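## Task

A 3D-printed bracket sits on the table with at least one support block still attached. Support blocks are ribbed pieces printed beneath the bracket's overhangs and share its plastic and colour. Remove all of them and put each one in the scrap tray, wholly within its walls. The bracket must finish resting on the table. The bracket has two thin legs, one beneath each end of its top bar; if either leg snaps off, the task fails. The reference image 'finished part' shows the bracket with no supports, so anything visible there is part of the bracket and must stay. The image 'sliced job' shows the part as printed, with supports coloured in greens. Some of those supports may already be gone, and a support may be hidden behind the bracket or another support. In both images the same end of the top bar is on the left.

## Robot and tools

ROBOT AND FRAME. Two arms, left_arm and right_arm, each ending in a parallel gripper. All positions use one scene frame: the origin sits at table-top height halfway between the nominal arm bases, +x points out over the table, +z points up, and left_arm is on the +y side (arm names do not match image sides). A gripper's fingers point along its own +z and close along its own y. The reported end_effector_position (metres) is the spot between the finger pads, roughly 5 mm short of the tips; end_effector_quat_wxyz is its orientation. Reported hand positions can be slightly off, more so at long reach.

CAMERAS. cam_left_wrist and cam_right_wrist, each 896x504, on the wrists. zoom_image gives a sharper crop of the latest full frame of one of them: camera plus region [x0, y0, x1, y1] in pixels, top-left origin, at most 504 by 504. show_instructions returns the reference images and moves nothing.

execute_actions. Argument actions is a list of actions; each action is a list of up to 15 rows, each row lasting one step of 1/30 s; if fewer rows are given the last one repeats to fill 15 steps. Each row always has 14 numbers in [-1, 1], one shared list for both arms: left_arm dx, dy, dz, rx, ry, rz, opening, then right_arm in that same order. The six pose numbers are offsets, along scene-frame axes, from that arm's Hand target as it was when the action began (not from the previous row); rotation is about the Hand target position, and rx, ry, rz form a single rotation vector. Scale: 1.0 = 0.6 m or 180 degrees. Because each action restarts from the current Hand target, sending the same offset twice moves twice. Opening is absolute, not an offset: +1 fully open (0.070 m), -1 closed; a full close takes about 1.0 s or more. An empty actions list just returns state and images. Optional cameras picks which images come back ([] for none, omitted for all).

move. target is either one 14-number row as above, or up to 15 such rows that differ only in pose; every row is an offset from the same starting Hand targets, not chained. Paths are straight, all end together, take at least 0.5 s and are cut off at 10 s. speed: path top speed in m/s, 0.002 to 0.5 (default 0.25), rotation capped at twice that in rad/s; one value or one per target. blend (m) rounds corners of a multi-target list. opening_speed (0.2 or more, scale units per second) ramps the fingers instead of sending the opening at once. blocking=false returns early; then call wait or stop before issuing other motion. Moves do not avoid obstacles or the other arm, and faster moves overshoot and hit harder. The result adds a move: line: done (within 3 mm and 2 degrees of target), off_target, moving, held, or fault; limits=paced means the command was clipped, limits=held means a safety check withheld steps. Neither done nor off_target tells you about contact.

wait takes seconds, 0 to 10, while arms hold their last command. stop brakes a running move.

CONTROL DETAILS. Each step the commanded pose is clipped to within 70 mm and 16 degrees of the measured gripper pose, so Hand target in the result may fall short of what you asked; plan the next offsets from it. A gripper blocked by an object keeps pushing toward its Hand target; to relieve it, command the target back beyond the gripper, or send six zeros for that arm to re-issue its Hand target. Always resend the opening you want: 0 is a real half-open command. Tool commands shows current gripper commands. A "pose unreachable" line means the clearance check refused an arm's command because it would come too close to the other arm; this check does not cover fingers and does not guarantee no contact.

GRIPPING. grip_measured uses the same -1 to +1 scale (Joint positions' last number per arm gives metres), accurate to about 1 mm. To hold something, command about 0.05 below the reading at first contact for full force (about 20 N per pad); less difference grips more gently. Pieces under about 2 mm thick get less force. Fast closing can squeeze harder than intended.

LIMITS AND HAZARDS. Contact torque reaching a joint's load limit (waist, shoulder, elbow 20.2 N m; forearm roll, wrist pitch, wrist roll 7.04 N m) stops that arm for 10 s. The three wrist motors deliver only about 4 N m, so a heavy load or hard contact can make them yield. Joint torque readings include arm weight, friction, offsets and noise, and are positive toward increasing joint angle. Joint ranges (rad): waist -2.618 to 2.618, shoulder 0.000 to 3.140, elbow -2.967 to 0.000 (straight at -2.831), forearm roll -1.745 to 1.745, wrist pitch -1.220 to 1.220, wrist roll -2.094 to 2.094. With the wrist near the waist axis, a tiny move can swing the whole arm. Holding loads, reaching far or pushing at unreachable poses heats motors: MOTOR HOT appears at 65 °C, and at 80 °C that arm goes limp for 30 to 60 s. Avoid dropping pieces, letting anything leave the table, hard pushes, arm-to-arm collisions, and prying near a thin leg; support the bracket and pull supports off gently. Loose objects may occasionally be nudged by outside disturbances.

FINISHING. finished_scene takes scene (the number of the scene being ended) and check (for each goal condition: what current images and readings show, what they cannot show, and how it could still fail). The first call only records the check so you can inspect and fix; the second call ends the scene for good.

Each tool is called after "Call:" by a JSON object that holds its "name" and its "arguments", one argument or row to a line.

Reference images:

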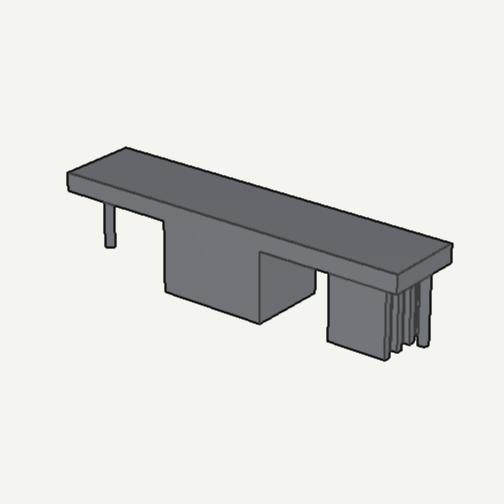

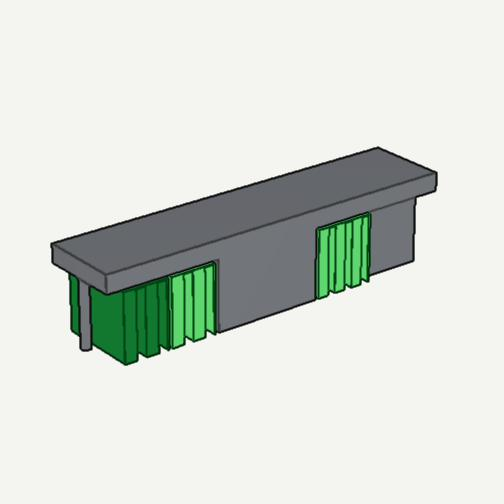

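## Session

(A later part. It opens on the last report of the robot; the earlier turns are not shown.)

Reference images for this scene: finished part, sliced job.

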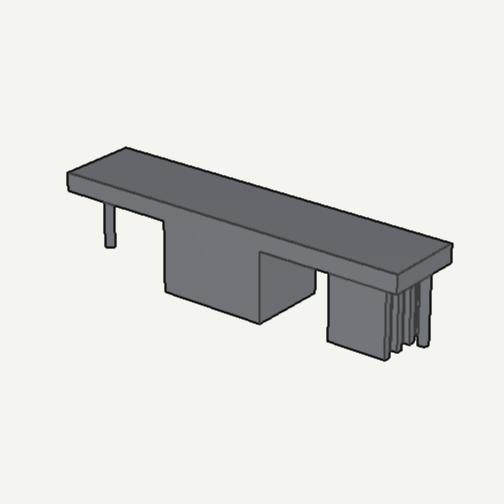

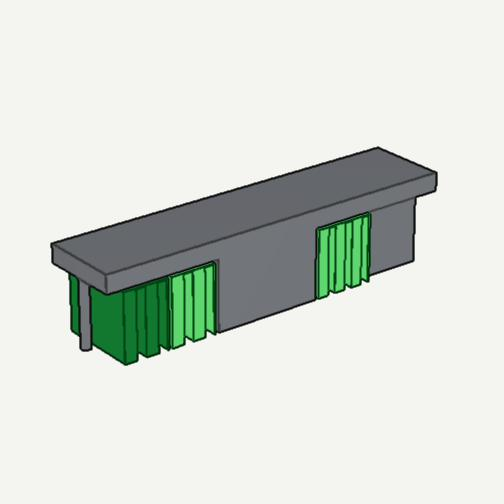

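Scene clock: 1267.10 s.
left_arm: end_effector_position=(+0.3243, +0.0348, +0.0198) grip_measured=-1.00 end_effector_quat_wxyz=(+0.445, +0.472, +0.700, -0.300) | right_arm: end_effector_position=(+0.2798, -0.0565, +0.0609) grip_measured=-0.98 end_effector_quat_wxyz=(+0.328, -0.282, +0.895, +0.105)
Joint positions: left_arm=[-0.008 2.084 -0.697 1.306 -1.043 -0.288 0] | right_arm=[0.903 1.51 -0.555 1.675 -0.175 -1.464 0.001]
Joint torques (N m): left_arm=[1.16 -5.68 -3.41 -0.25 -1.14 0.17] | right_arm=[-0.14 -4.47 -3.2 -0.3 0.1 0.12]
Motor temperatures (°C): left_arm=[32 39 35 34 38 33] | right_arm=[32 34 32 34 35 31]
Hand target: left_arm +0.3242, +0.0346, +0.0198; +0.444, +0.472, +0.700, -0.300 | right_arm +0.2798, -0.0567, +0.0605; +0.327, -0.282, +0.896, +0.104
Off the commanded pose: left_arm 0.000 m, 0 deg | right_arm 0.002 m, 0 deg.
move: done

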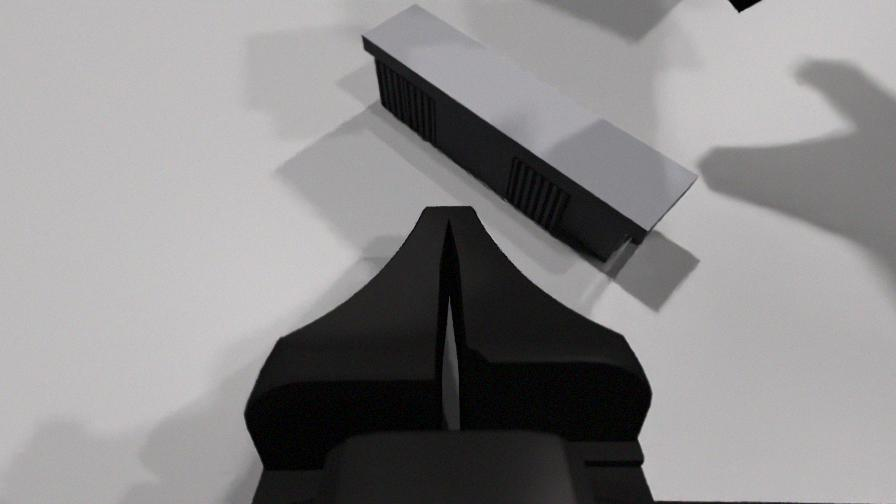

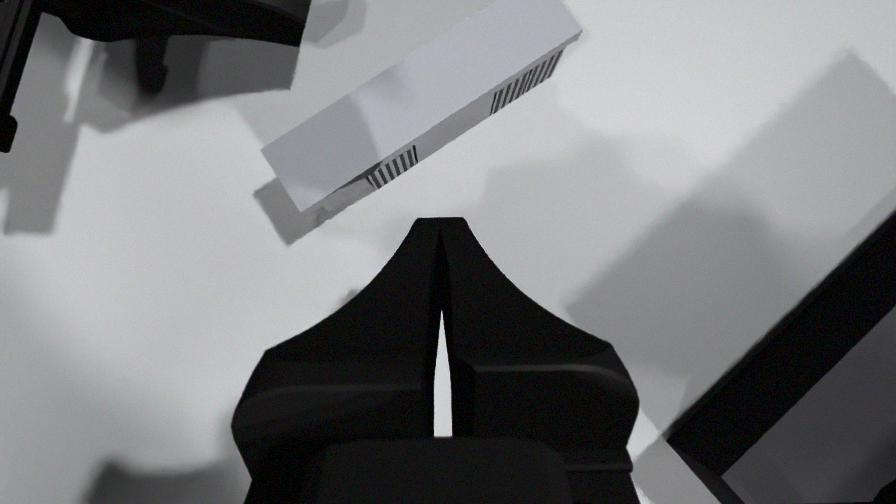

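Call:
{"name": "move", "arguments": {
  "target": [
    [0,0,0,0,0,0,-1, 0.002,0.0012,-0.0258,0.0600,-0.0791,0.0275,-1],
    [0,0,0,0,0,0,-1, 0.0182,0.0238,-0.0508,0.1075,-0.0894,0.1694,-1]
  ],
  "speed": 0.12
}}

Scene clock: 1294.10 s.
left_arm: end_effector_position=(+0.3243, +0.0348, +0.0198) grip_measured=-1.00 end_effector_quat_wxyz=(+0.445, +0.472, +0.700, -0.300) | right_arm: end_effector_position=(+0.2903, -0.0450, +0.0270) grip_measured=-0.98 end_effector_quat_wxyz=(+0.447, -0.461, +0.709, +0.292)
Joint positions: left_arm=[-0.008 2.084 -0.697 1.306 -1.043 -0.288 0] | right_arm=[0.38 1.955 -0.386 -0.827 -1.065 0.075 0.001]
Joint torques (N m): left_arm=[1.14 -5.69 -3.39 -0.26 -1.14 0.17] | right_arm=[-0.1 -5.99 -1.19 0.23 -0.74 0.1]
Motor temperatures (°C): left_arm=[32 38 35 34 39 33] | right_arm=[32 34 32 34 35 31]
Hand target: left_arm +0.3242, +0.0346, +0.0198; +0.444, +0.472, +0.700, -0.300 | right_arm +0.2900, -0.0450, +0.0271; +0.447, -0.461, +0.709, +0.292
Off the commanded pose: left_arm 0.000 m, 0 deg | right_arm 0.004 m, 1 deg.
move: off_target (right_arm)

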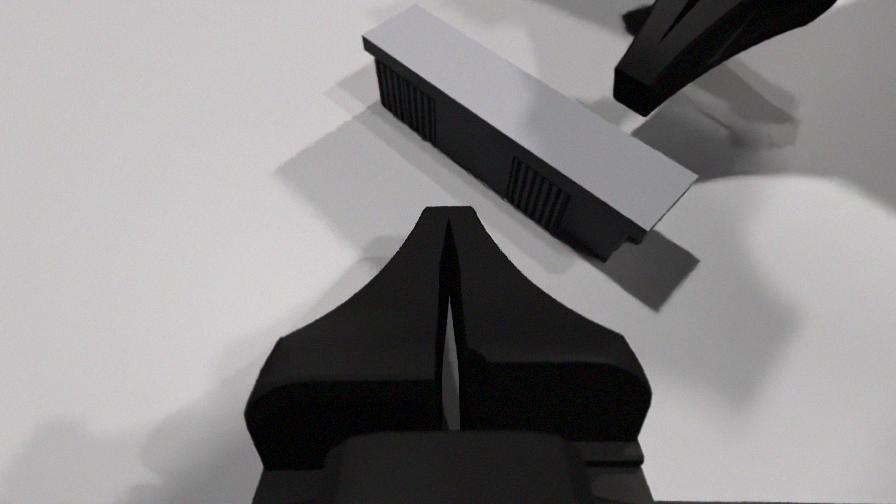

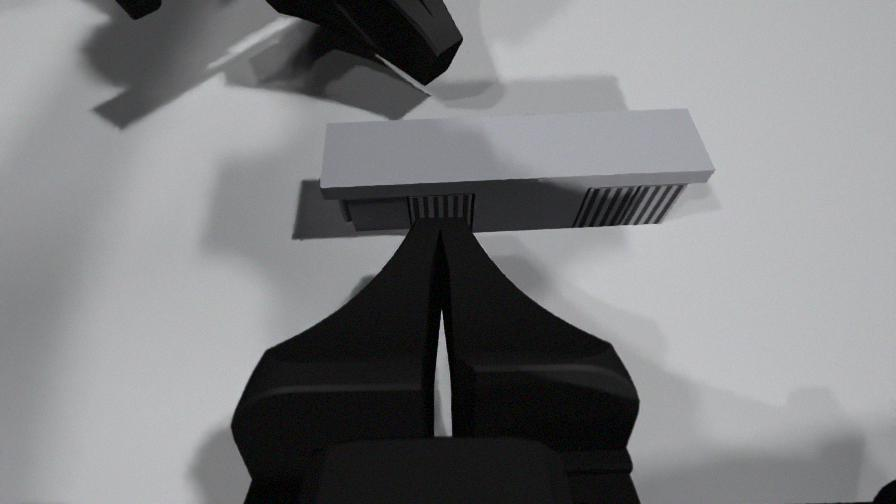

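Call:
{"name": "move", "arguments": {
  "target": [0,0,0,0,0,0,-1, 0.0087,0.0228,-0.021,0,0,0.0111,-1],
  "speed": 0.08
}}

Scene clock: 1314.97 s.
left_arm: end_effector_position=(+0.3243, +0.0348, +0.0198) grip_measured=-1.00 end_effector_quat_wxyz=(+0.445, +0.472, +0.700, -0.300) | right_arm: end_effector_position=(+0.2953, -0.0311, +0.0143) grip_measured=-0.98 end_effector_quat_wxyz=(+0.441, -0.474, +0.701, +0.301)
Joint positions: left_arm=[-0.008 2.084 -0.697 1.306 -1.043 -0.288 0] | right_arm=[0.411 2.035 -0.448 -0.825 -1.077 0.062 0.001]
Joint torques (N m): left_arm=[1.14 -5.7 -3.38 -0.26 -1.14 0.17] | right_arm=[0.29 -6.59 -1.05 0.08 -0.83 -0.05]
Motor temperatures (°C): left_arm=[32 38 35 34 39 33] | right_arm=[32 35 32 34 36 31]
Hand target: left_arm +0.3242, +0.0346, +0.0198; +0.444, +0.472, +0.700, -0.300 | right_arm +0.2952, -0.0313, +0.0144; +0.441, -0.473, +0.701, +0.300
Off the commanded pose: left_arm 0.000 m, 0 deg | right_arm 0.000 m, 0 deg.
move: done

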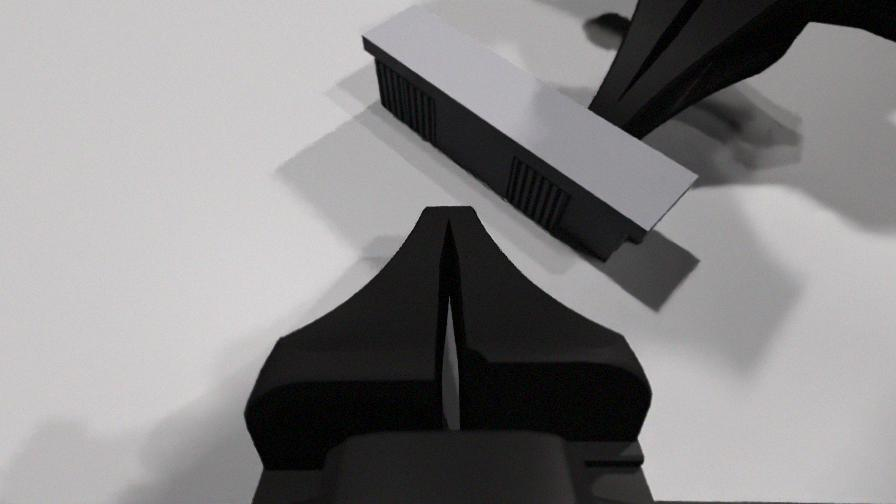

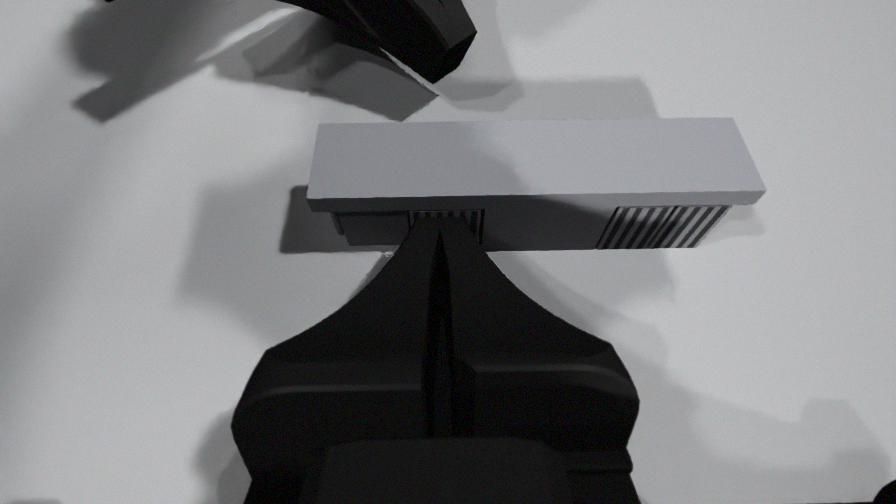

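Call:
{"name": "move", "arguments": {
  "target": [0,0,0,0,0,0,-1, 0.0015,-0.0007,-0.0033,0,0,0,-1],
  "speed": 0.03,
  "cameras": []
}}

Call:
{"name": "move", "arguments": {
  "target": [0,0,0,0,0,0,-1, 0,0,-0.00167,0,0,0,-1],
  "speed": 0.02,
  "cameras": []
}}

Call:
{"name": "move", "arguments": {
  "target": [0,0,0,0,0,0,-1, 0,0,-0.00167,0,0,0,-1],
  "speed": 0.02,
  "cameras": []
}}

Call:
{"name": "move", "arguments": {
  "target": [0,0,0,0,0,0,-1, 0,0,-0.00167,0,0,0,-1],
  "speed": 0.02,
  "cameras": []
}}

Call:
{"name": "move", "arguments": {
  "target": [0,0,0,0,0,0,-1, 0,0,0.00667,0,0,0,-1],
  "speed": 0.03,
  "cameras": ["cam_right_wrist"]
}}

Scene clock: 1328.83 s.
left_arm: end_effector_position=(+0.3243, +0.0348, +0.0198) grip_measured=-1.00 end_effector_quat_wxyz=(+0.445, +0.472, +0.700, -0.300) | right_arm: end_effector_position=(+0.2959, -0.0319, +0.0124) grip_measured=-0.98 end_effector_quat_wxyz=(+0.441, -0.473, +0.701, +0.300)
Joint positions: left_arm=[-0.008 2.084 -0.697 1.306 -1.043 -0.288 0] | right_arm=[0.407 2.044 -0.449 -0.825 -1.082 0.056 0.001]
Joint torques (N m): left_arm=[1.12 -5.69 -3.37 -0.27 -1.14 0.16] | right_arm=[-0.76 -5.81 -1.8 -0.12 -0.82 -0.07]
Motor temperatures (°C): left_arm=[32 38 35 34 39 33] | right_arm=[32 36 32 34 37 31]
Hand target: left_arm +0.3242, +0.0346, +0.0198; +0.444, +0.472, +0.700, -0.300 | right_arm +0.2961, -0.0317, +0.0124; +0.441, -0.473, +0.701, +0.300
Off the commanded pose: left_arm 0.000 m, 0 deg | right_arm 0.000 m, 0 deg.
move: done
No camera images: "cameras" was empty.

Scene clock: 1329.53 s.
left_arm: end_effector_position=(+0.3243, +0.0348, +0.0198) grip_measured=-1.00 end_effector_quat_wxyz=(+0.445, +0.472, +0.700, -0.300) | right_arm: end_effector_position=(+0.2959, -0.0317, +0.0117) grip_measured=-0.98 end_effector_quat_wxyz=(+0.441, -0.474, +0.700, +0.301)
Joint positions: left_arm=[-0.008 2.084 -0.697 1.306 -1.043 -0.288 0] | right_arm=[0.407 2.049 -0.45 -0.825 -1.086 0.052 0.001]
Joint torques (N m): left_arm=[1.11 -5.69 -3.38 -0.27 -1.14 0.16] | right_arm=[-0.68 -5.17 -1.76 0.4 -0.5 -0.08]
Motor temperatures (°C): left_arm=[32 38 35 34 39 33] | right_arm=[32 36 32 34 37 31]
Hand target: left_arm +0.3242, +0.0346, +0.0198; +0.444, +0.472, +0.700, -0.300 | right_arm +0.2961, -0.0317, +0.0114; +0.441, -0.473, +0.701, +0.300
Off the commanded pose: left_arm 0.000 m, 0 deg | right_arm 0.000 m, 0 deg.
move: done
No camera images: "cameras" was empty.

Scene clock: 1330.23 s.
left_arm: end_effector_position=(+0.3243, +0.0348, +0.0198) grip_measured=-1.00 end_effector_quat_wxyz=(+0.445, +0.472, +0.700, -0.300) | right_arm: end_effector_position=(+0.2960, -0.0315, +0.0114) grip_measured=-0.98 end_effector_quat_wxyz=(+0.442, -0.473, +0.700, +0.301)
Joint positions: left_arm=[-0.008 2.084 -0.697 1.306 -1.043 -0.288 0] | right_arm=[0.407 2.053 -0.45 -0.823 -1.091 0.048 0.001]
Joint torques (N m): left_arm=[1.12 -5.71 -3.37 -0.27 -1.14 0.16] | right_arm=[-0.57 -2.59 -1.87 0.74 0.51 -0.09]
Motor temperatures (°C): left_arm=[32 38 35 34 39 33] | right_arm=[32 36 32 34 37 31]
Hand target: left_arm +0.3242, +0.0346, +0.0198; +0.444, +0.472, +0.700, -0.300 | right_arm +0.2961, -0.0317, +0.0104; +0.441, -0.473, +0.701, +0.300
Off the commanded pose: left_arm 0.000 m, 0 deg | right_arm 0.001 m, 0 deg.
move: done
No camera images: "cameras" was empty.

Scene clock: 1330.93 s.
left_arm: end_effector_position=(+0.3243, +0.0348, +0.0198) grip_measured=-1.00 end_effector_quat_wxyz=(+0.445, +0.472, +0.700, -0.300) | right_arm: end_effector_position=(+0.2962, -0.0311, +0.0113) grip_measured=-0.98 end_effector_quat_wxyz=(+0.444, -0.473, +0.699, +0.302)
Joint positions: left_arm=[-0.008 2.084 -0.697 1.306 -1.043 -0.288 0] | right_arm=[0.407 2.056 -0.451 -0.822 -1.096 0.044 0.001]
Joint torques (N m): left_arm=[1.1 -5.7 -3.38 -0.27 -1.15 0.16] | right_arm=[-0.11 1.58 -2.01 1.42 2.06 -0.11]
Motor temperatures (°C): left_arm=[32 38 35 34 39 33] | right_arm=[32 36 32 34 37 31]
Hand target: left_arm +0.3242, +0.0346, +0.0198; +0.444, +0.472, +0.700, -0.300 | right_arm +0.2961, -0.0317, +0.0094; +0.441, -0.473, +0.701, +0.300
Off the commanded pose: left_arm 0.000 m, 0 deg | right_arm 0.002 m, 0 deg.
move: done
No camera images: "cameras" was empty.

Scene clock: 1331.93 s.
left_arm: end_effector_position=(+0.3243, +0.0348, +0.0198) grip_measured=-1.00 end_effector_quat_wxyz=(+0.445, +0.472, +0.700, -0.300) | right_arm: end_effector_position=(+0.2962, -0.0326, +0.0116) grip_measured=-0.98 end_effector_quat_wxyz=(+0.439, -0.474, +0.703, +0.299)
Joint positions: left_arm=[-0.008 2.084 -0.697 1.306 -1.043 -0.288 0] | right_arm=[0.406 2.042 -0.45 -0.827 -1.074 0.059 0.001]
Joint torques (N m): left_arm=[1.1 -5.71 -3.36 -0.27 -1.15 0.16] | right_arm=[-0.79 -6.23 0.95 -0.49 -0.14 0.11]
Motor temperatures (°C): left_arm=[32 38 35 34 39 33] | right_arm=[32 36 32 34 38 31]
Hand target: left_arm +0.3242, +0.0346, +0.0198; +0.444, +0.472, +0.700, -0.300 | right_arm +0.2961, -0.0317, +0.0134; +0.441, -0.473, +0.701, +0.300
Off the commanded pose: left_arm 0.000 m, 0 deg | right_arm 0.002 m, 0 deg.
move: done
Images, in order (width x height): cam_right_wrist 896x504.

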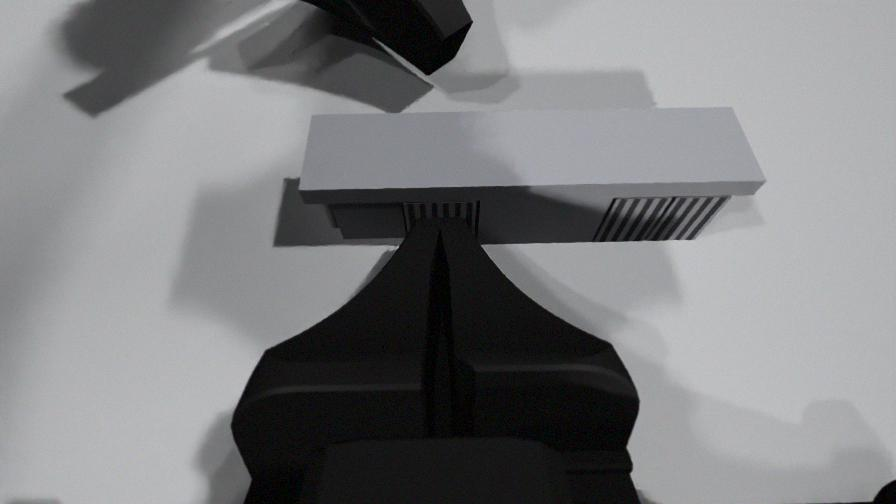

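Call:
{"name": "zoom_image", "arguments": {
  "camera": "cam_right_wrist",
  "region": [280, 90, 784, 270]
}}

Scaled by 1.000.

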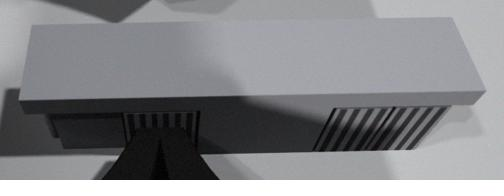

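Call:
{"name": "execute_actions", "arguments": {
  "actions": []
}}

Call:
{"name": "zoom_image", "arguments": {
  "camera": "cam_left_wrist",
  "region": [340, 0, 720, 280]
}}

Scene clock: 1345.50 s.
left_arm: end_effector_position=(+0.3243, +0.0348, +0.0198) grip_measured=-1.00 end_effector_quat_wxyz=(+0.445, +0.472, +0.700, -0.300) | right_arm: end_effector_position=(+0.2961, -0.0320, +0.0131) grip_measured=-0.98 end_effector_quat_wxyz=(+0.441, -0.474, +0.701, +0.300)
Joint positions: left_arm=[-0.008 2.084 -0.697 1.306 -1.043 -0.288 0] | right_arm=[0.406 2.04 -0.45 -0.828 -1.079 0.059 0.001]
Joint torques (N m): left_arm=[1.11 -5.71 -3.37 -0.28 -1.15 0.16] | right_arm=[0.66 -7.76 -1.86 0.21 -0.83 0.12]
Motor temperatures (°C): left_arm=[32 38 35 34 39 33] | right_arm=[32 36 32 34 38 31]
Hand target: left_arm +0.3242, +0.0346, +0.0198; +0.444, +0.472, +0.700, -0.300 | right_arm +0.2961, -0.0317, +0.0134; +0.441, -0.473, +0.701, +0.300
Tool commands: left_gripper/opening=-1.0 right_gripper/opening=-1.0
Off the commanded pose: left_arm 0.000 m, 0 deg | right_arm 0.000 m, 0 deg.

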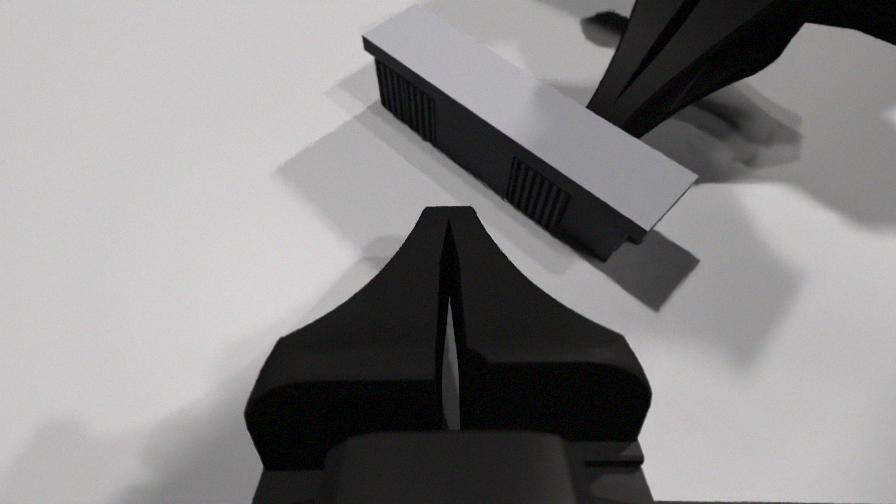

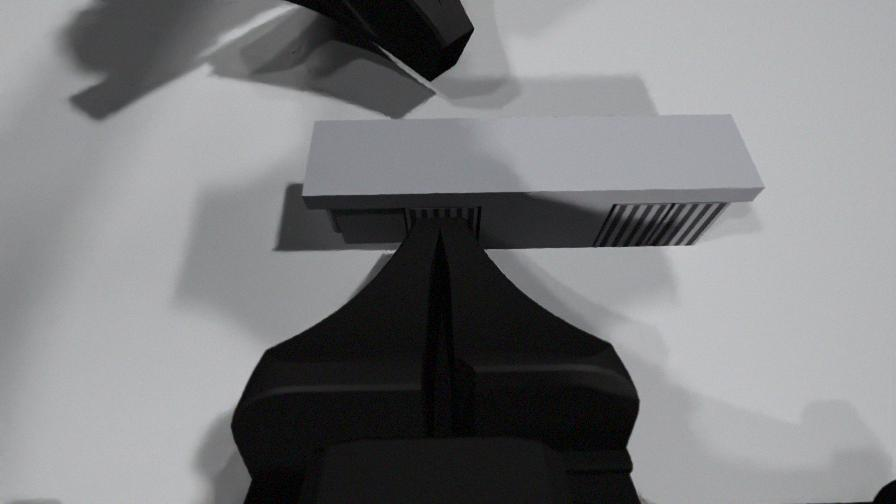

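Scaled by 1.326 from the camera's 896x504 image, which has a finer 1280x720 frame.

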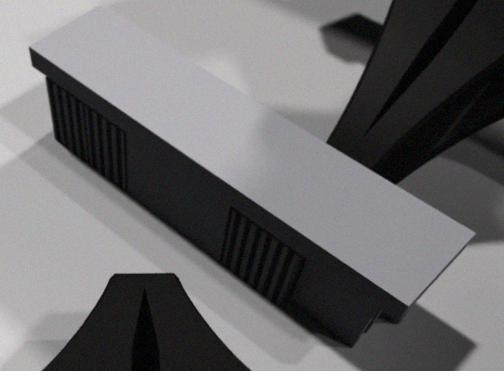

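Call:
{"name": "move", "arguments": {
  "target": [-0.0167,-0.0352,-0.0108,0,0,0,-1, 0,0,0,0,0,0,-1],
  "speed": 0.05
}}

Call:
{"name": "zoom_image", "arguments": {
  "camera": "cam_left_wrist",
  "region": [380, 80, 720, 280]
}}

Call:
{"name": "zoom_image", "arguments": {
  "camera": "cam_right_wrist",
  "region": [300, 60, 600, 260]
}}

Scene clock: 1396.87 s.
left_arm: end_effector_position=(+0.3143, +0.0129, +0.0139) grip_measured=-1.00 end_effector_quat_wxyz=(+0.445, +0.473, +0.699, -0.300) | right_arm: end_effector_position=(+0.2961, -0.0320, +0.0131) grip_measured=-0.98 end_effector_quat_wxyz=(+0.441, -0.474, +0.701, +0.300)
Joint positions: left_arm=[-0.095 2.097 -0.661 1.193 -1.039 -0.228 0] | right_arm=[0.406 2.04 -0.45 -0.828 -1.079 0.059 0.001]
Joint torques (N m): left_arm=[1.19 -6.02 -2.52 -0.2 -1.03 0.02] | right_arm=[0.61 -7.78 -1.82 0.17 -0.83 0.12]
Motor temperatures (°C): left_arm=[32 38 35 34 39 33] | right_arm=[32 37 32 34 39 31]
Hand target: left_arm +0.3143, +0.0132, +0.0137; +0.444, +0.472, +0.699, -0.300 | right_arm +0.2961, -0.0317, +0.0134; +0.441, -0.473, +0.701, +0.300
Off the commanded pose: left_arm 0.001 m, 0 deg | right_arm 0.000 m, 0 deg.
move: done

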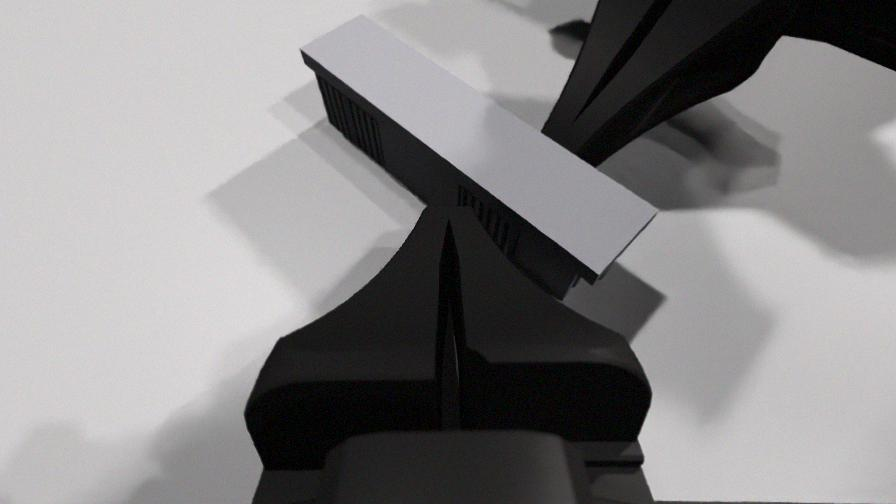

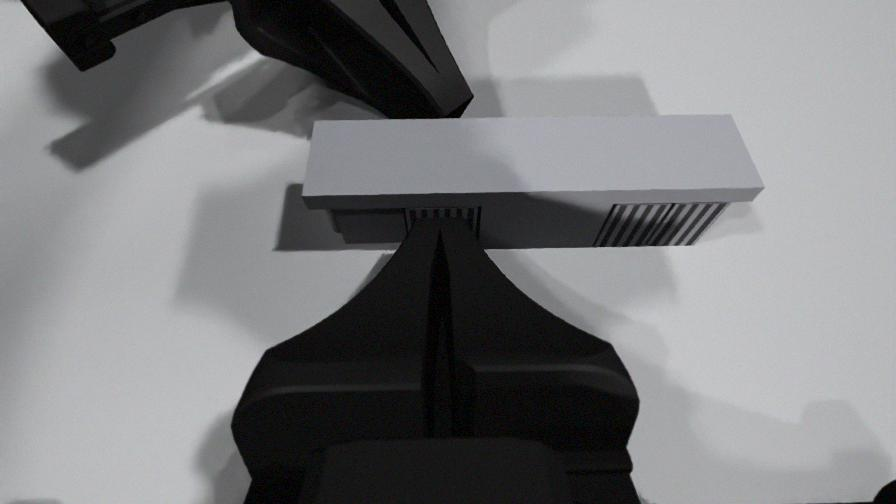

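Scaled by 1.482 from the camera's 896x504 image, which has a finer 1280x720 frame.

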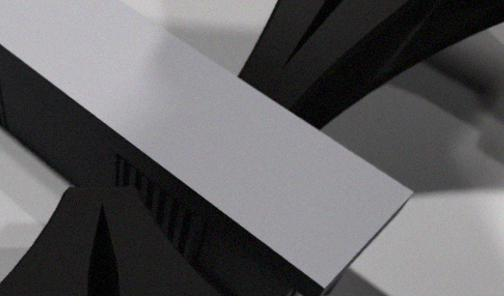

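Scaled by 1.680 from the camera's 896x504 image, which has a finer 1280x720 frame.

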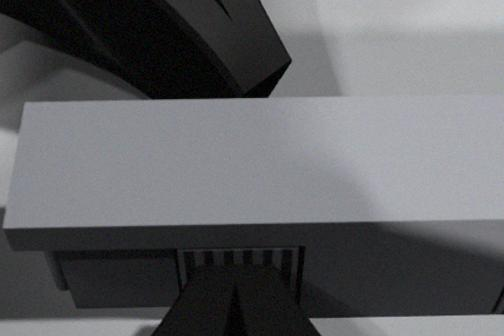

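Call:
{"name": "move", "arguments": {
  "target": [-0.002,-0.0046,-0.0008,0,0,0,-1, 0.0009,0.0023,0.0005,0,0,0,-1],
  "speed": 0.02
}}

Call:
{"name": "zoom_image", "arguments": {
  "camera": "cam_left_wrist",
  "region": [380, 80, 720, 280]
}}

Call:
{"name": "zoom_image", "arguments": {
  "camera": "cam_right_wrist",
  "region": [300, 60, 600, 260]
}}

Scene clock: 1424.93 s.
left_arm: end_effector_position=(+0.3133, +0.0103, +0.0137) grip_measured=-1.00 end_effector_quat_wxyz=(+0.445, +0.473, +0.699, -0.300) | right_arm: end_effector_position=(+0.2966, -0.0304, +0.0136) grip_measured=-0.98 end_effector_quat_wxyz=(+0.441, -0.474, +0.701, +0.300)
Joint positions: left_arm=[-0.105 2.097 -0.659 1.18 -1.038 -0.223 0] | right_arm=[0.412 2.039 -0.454 -0.825 -1.076 0.063 0.001]
Joint torques (N m): left_arm=[-0.49 -6.49 -1.97 -0.42 -1 0.15] | right_arm=[0.63 -7.76 -1.82 0.2 -0.6 0.11]
Motor temperatures (°C): left_arm=[32 40 34 34 39 33] | right_arm=[32 37 32 34 39 31]
Hand target: left_arm +0.3131, +0.0104, +0.0133; +0.444, +0.473, +0.699, -0.300 | right_arm +0.2967, -0.0304, +0.0137; +0.441, -0.473, +0.701, +0.300
Off the commanded pose: left_arm 0.001 m, 0 deg | right_arm 0.000 m, 0 deg.
move: done

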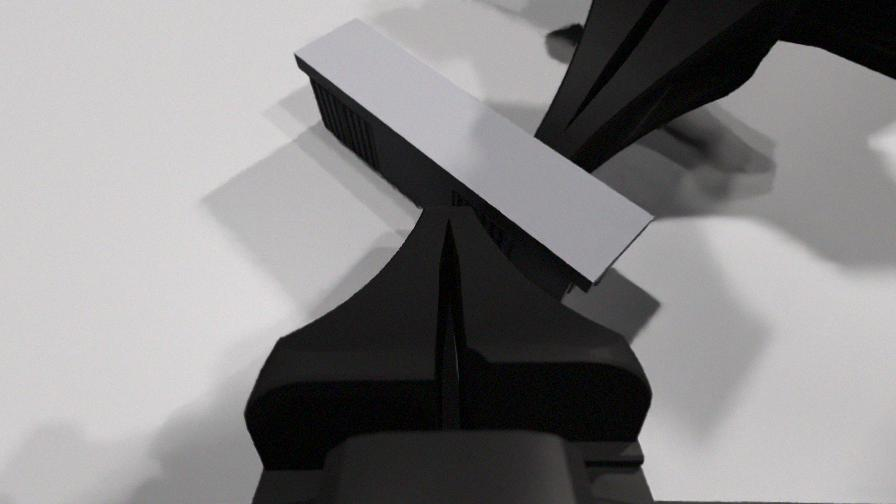

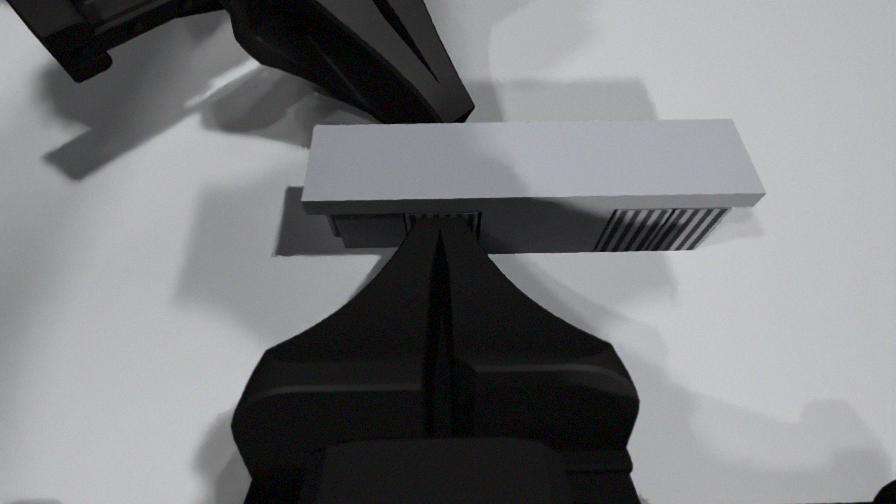

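Scaled by 1.482 from the camera's 896x504 image, which has a finer 1280x720 frame.

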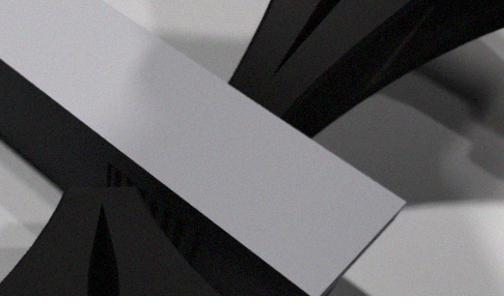

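Scaled by 1.680 from the camera's 896x504 image, which has a finer 1280x720 frame.

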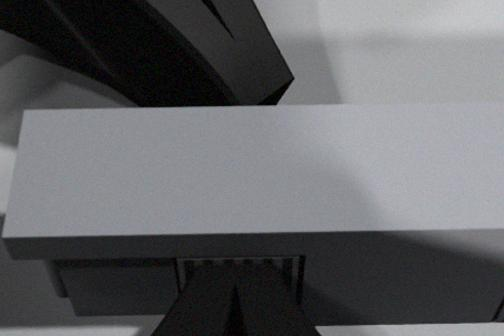

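Call:
{"name": "move", "arguments": {
  "target": [-0.0012,-0.0027,0,0,0,0,-1, 0,0,0,0,0,0,-1],
  "speed": 0.02
}}

Call:
{"name": "zoom_image", "arguments": {
  "camera": "cam_left_wrist",
  "region": [400, 100, 740, 300]
}}

Call:
{"name": "zoom_image", "arguments": {
  "camera": "cam_right_wrist",
  "region": [300, 60, 600, 260]
}}

Scene clock: 1489.83 s.
left_arm: end_effector_position=(+0.3126, +0.0088, +0.0132) grip_measured=-1.00 end_effector_quat_wxyz=(+0.444, +0.473, +0.699, -0.300) | right_arm: end_effector_position=(+0.2966, -0.0304, +0.0136) grip_measured=-0.98 end_effector_quat_wxyz=(+0.441, -0.474, +0.701, +0.300)
Joint positions: left_arm=[-0.112 2.098 -0.657 1.173 -1.037 -0.221 0] | right_arm=[0.412 2.039 -0.454 -0.825 -1.076 0.063 0.001]
Joint torques (N m): left_arm=[-0.63 -7.57 -2.03 -0.45 -1.03 0.17] | right_arm=[0.25 -7.47 -0.83 -0.12 -0.6 -0.08]
Motor temperatures (°C): left_arm=[32 38 34 34 38 33] | right_arm=[32 37 31 34 37 31]
Hand target: left_arm +0.3124, +0.0088, +0.0133; +0.444, +0.473, +0.699, -0.300 | right_arm +0.2967, -0.0304, +0.0137; +0.441, -0.473, +0.701, +0.300
Off the commanded pose: left_arm 0.000 m, 0 deg | right_arm 0.000 m, 0 deg.
move: done

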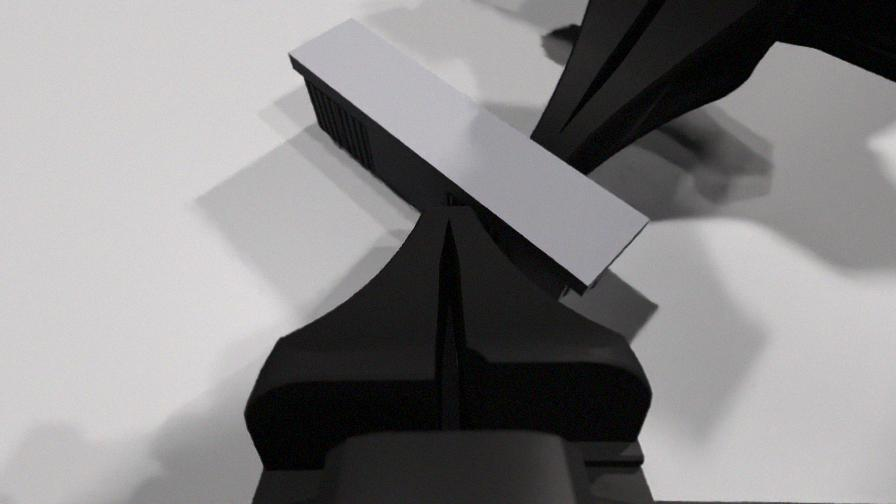

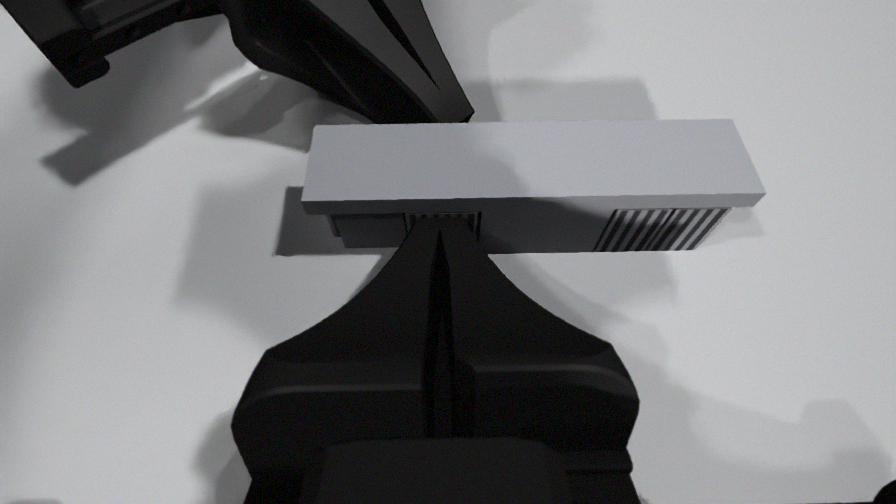

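Scaled by 1.482 from the camera's 896x504 image, which has a finer 1280x720 frame.

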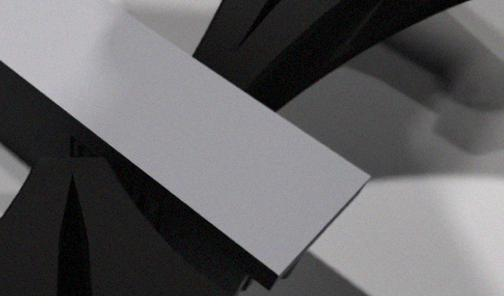

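Scaled by 1.680 from the camera's 896x504 image, which has a finer 1280x720 frame.

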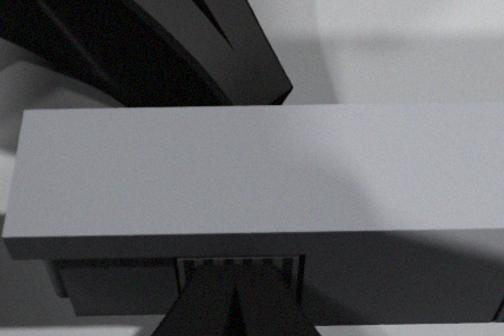

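Call:
{"name": "move", "arguments": {
  "target": [0,0,0,0,0,0,-1, 0.000625,0.001545,0,0,0,0,-1],
  "speed": 0.02,
  "cameras": []
}}

Call:
{"name": "move", "arguments": {
  "target": [0,0,0,0,0,0,-1, 0.000625,0.001545,0,0,0,0,-1],
  "speed": 0.02,
  "cameras": []
}}

Call:
{"name": "move", "arguments": {
  "target": [0,0,0,0,0,0,-1, 0.000625,0.001545,0,0,0,0,-1],
  "speed": 0.02
}}

Scene clock: 1500.13 s.
left_arm: end_effector_position=(+0.3126, +0.0088, +0.0132) grip_measured=-1.00 end_effector_quat_wxyz=(+0.444, +0.473, +0.699, -0.300) | right_arm: end_effector_position=(+0.2969, -0.0298, +0.0136) grip_measured=-0.98 end_effector_quat_wxyz=(+0.441, -0.473, +0.701, +0.300)
Joint positions: left_arm=[-0.112 2.098 -0.657 1.173 -1.037 -0.221 0] | right_arm=[0.415 2.039 -0.456 -0.822 -1.074 0.064 0.001]
Joint torques (N m): left_arm=[-0.63 -7.96 -2.43 -0.32 -1.09 0.17] | right_arm=[0.74 -6.6 -2.25 0.24 -0.7 0.12]
Motor temperatures (°C): left_arm=[32 39 34 34 38 33] | right_arm=[32 37 31 34 37 31]
Hand target: left_arm +0.3124, +0.0088, +0.0133; +0.444, +0.473, +0.699, -0.300 | right_arm +0.2970, -0.0294, +0.0137; +0.441, -0.473, +0.701, +0.300
Off the commanded pose: left_arm 0.000 m, 0 deg | right_arm 0.000 m, 0 deg.
move: done
No camera images: "cameras" was empty.

Scene clock: 1500.83 s.
left_arm: end_effector_position=(+0.3127, +0.0088, +0.0133) grip_measured=-1.00 end_effector_quat_wxyz=(+0.444, +0.472, +0.700, -0.300) | right_arm: end_effector_position=(+0.2975, -0.0286, +0.0139) grip_measured=-0.98 end_effector_quat_wxyz=(+0.442, -0.473, +0.701, +0.300)
Joint positions: left_arm=[-0.112 2.098 -0.657 1.172 -1.037 -0.221 0] | right_arm=[0.419 2.039 -0.46 -0.819 -1.072 0.066 0.001]
Joint torques (N m): left_arm=[-0.65 -7.76 -2.51 0.12 -1.28 0.17] | right_arm=[1.03 -5.91 -2.44 0.28 -0.88 0.12]
Motor temperatures (°C): left_arm=[32 39 34 34 38 33] | right_arm=[32 37 31 34 37 31]
Hand target: left_arm +0.3124, +0.0088, +0.0133; +0.444, +0.473, +0.699, -0.300 | right_arm +0.2974, -0.0285, +0.0137; +0.441, -0.473, +0.701, +0.300
Off the commanded pose: left_arm 0.000 m, 0 deg | right_arm 0.000 m, 0 deg.
move: done
No camera images: "cameras" was empty.

Scene clock: 1501.53 s.
left_arm: end_effector_position=(+0.3127, +0.0088, +0.0133) grip_measured=-1.00 end_effector_quat_wxyz=(+0.444, +0.472, +0.700, -0.300) | right_arm: end_effector_position=(+0.2978, -0.0277, +0.0138) grip_measured=-0.98 end_effector_quat_wxyz=(+0.441, -0.473, +0.701, +0.300)
Joint positions: left_arm=[-0.112 2.098 -0.657 1.172 -1.037 -0.221 0] | right_arm=[0.422 2.04 -0.463 -0.816 -1.07 0.068 0.001]
Joint torques (N m): left_arm=[-2.06 -7.55 -2.52 0.59 -1.5 0.18] | right_arm=[1.42 -6.14 -3.58 0.32 -0.93 0.12]
Motor temperatures (°C): left_arm=[32 39 34 34 38 33] | right_arm=[32 37 31 34 37 31]
Hand target: left_arm +0.3124, +0.0088, +0.0133; +0.444, +0.473, +0.699, -0.300 | right_arm +0.2978, -0.0276, +0.0137; +0.441, -0.473, +0.701, +0.300
Off the commanded pose: left_arm 0.000 m, 0 deg | right_arm 0.000 m, 0 deg.
move: done

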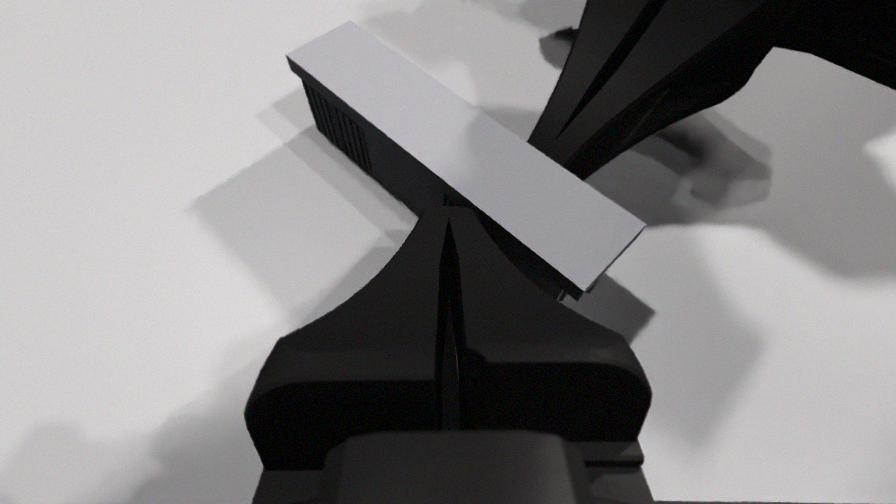

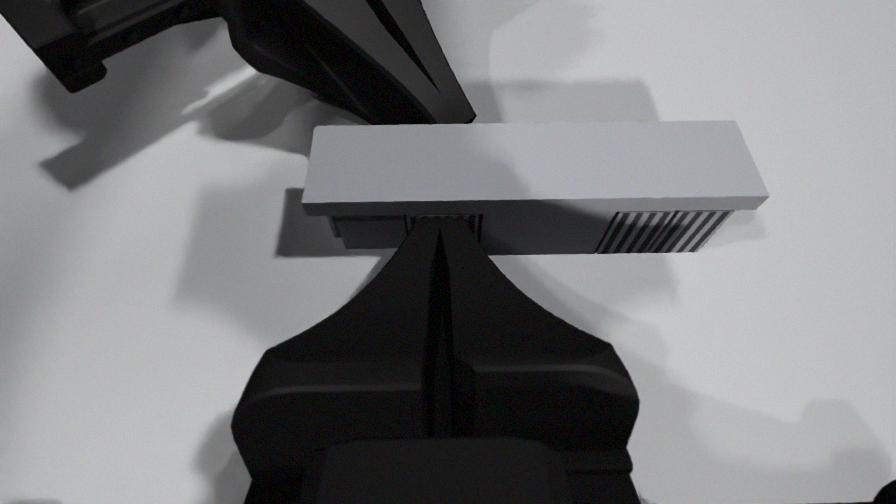

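Call:
{"name": "move", "arguments": {
  "target": [0,0,0,0,0,0,-1, 0.000625,0.001545,0,0,0,0,-1],
  "speed": 0.02,
  "cameras": []
}}

Call:
{"name": "move", "arguments": {
  "target": [0,0,0,0,0,0,-1, 0.000625,0.001545,0,0,0,0,-1],
  "speed": 0.02
}}

Scene clock: 1507.30 s.
left_arm: end_effector_position=(+0.3127, +0.0088, +0.0133) grip_measured=-1.00 end_effector_quat_wxyz=(+0.444, +0.472, +0.700, -0.300) | right_arm: end_effector_position=(+0.2982, -0.0269, +0.0139) grip_measured=-0.98 end_effector_quat_wxyz=(+0.441, -0.473, +0.701, +0.300)
Joint positions: left_arm=[-0.112 2.098 -0.657 1.172 -1.037 -0.221 0] | right_arm=[0.425 2.04 -0.465 -0.814 -1.068 0.07 0.001]
Joint torques (N m): left_arm=[-4.69 -5.8 -1.02 1.57 -1.87 0.19] | right_arm=[2.32 -6.71 -4.77 0.4 -1.33 0.13]
Motor temperatures (°C): left_arm=[32 39 34 35 39 33] | right_arm=[32 37 32 34 39 31]
Hand target: left_arm +0.3124, +0.0088, +0.0133; +0.444, +0.473, +0.699, -0.300 | right_arm +0.2982, -0.0266, +0.0137; +0.441, -0.473, +0.701, +0.300
Off the commanded pose: left_arm 0.000 m, 0 deg | right_arm 0.000 m, 0 deg.
move: done
No camera images: "cameras" was empty.

Scene clock: 1508.00 s.
left_arm: end_effector_position=(+0.3127, +0.0088, +0.0133) grip_measured=-1.00 end_effector_quat_wxyz=(+0.444, +0.472, +0.700, -0.300) | right_arm: end_effector_position=(+0.2984, -0.0259, +0.0138) grip_measured=-0.98 end_effector_quat_wxyz=(+0.441, -0.473, +0.701, +0.300)
Joint positions: left_arm=[-0.112 2.098 -0.657 1.172 -1.037 -0.221 0] | right_arm=[0.429 2.041 -0.468 -0.811 -1.066 0.072 0.001]
Joint torques (N m): left_arm=[-7.26 -5.61 -0.82 2.24 -2.15 0.19] | right_arm=[2.96 -6.68 -5.42 0.41 -1.42 0.12]
Motor temperatures (°C): left_arm=[32 39 34 35 39 33] | right_arm=[32 37 32 34 39 31]
Hand target: left_arm +0.3124, +0.0088, +0.0133; +0.444, +0.473, +0.699, -0.300 | right_arm +0.2986, -0.0257, +0.0138; +0.441, -0.473, +0.701, +0.300
Off the commanded pose: left_arm 0.000 m, 0 deg | right_arm 0.000 m, 0 deg.
move: done

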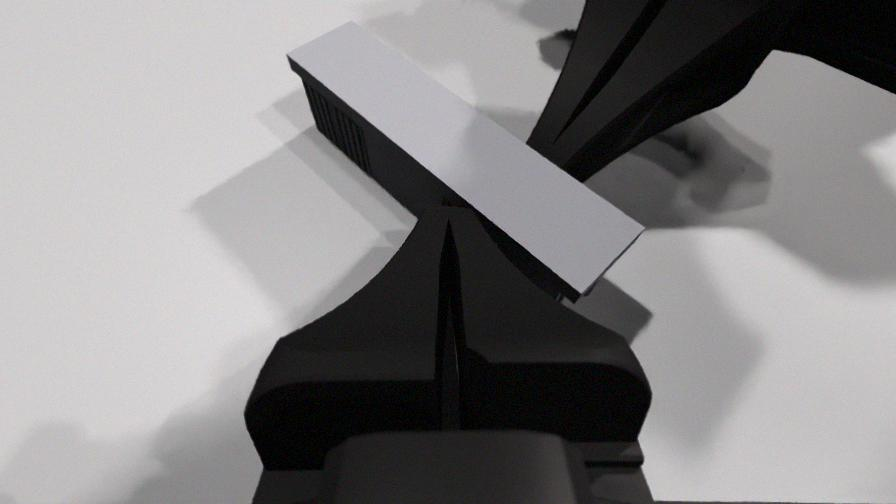

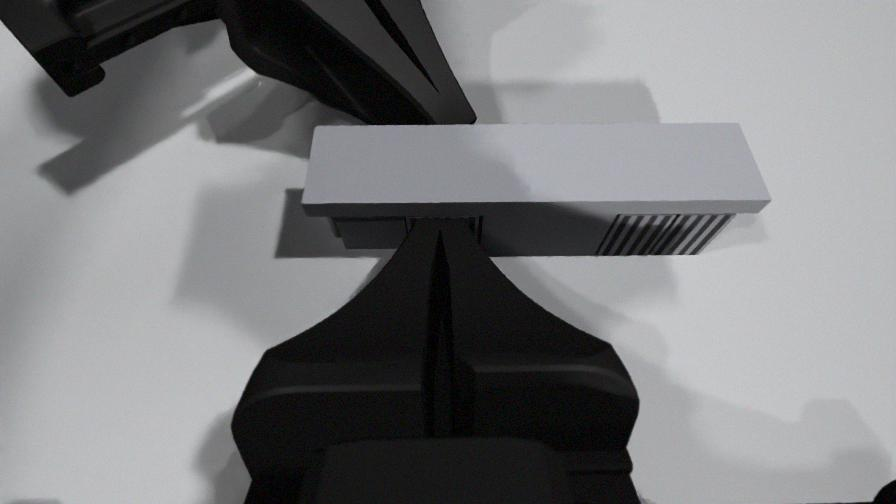

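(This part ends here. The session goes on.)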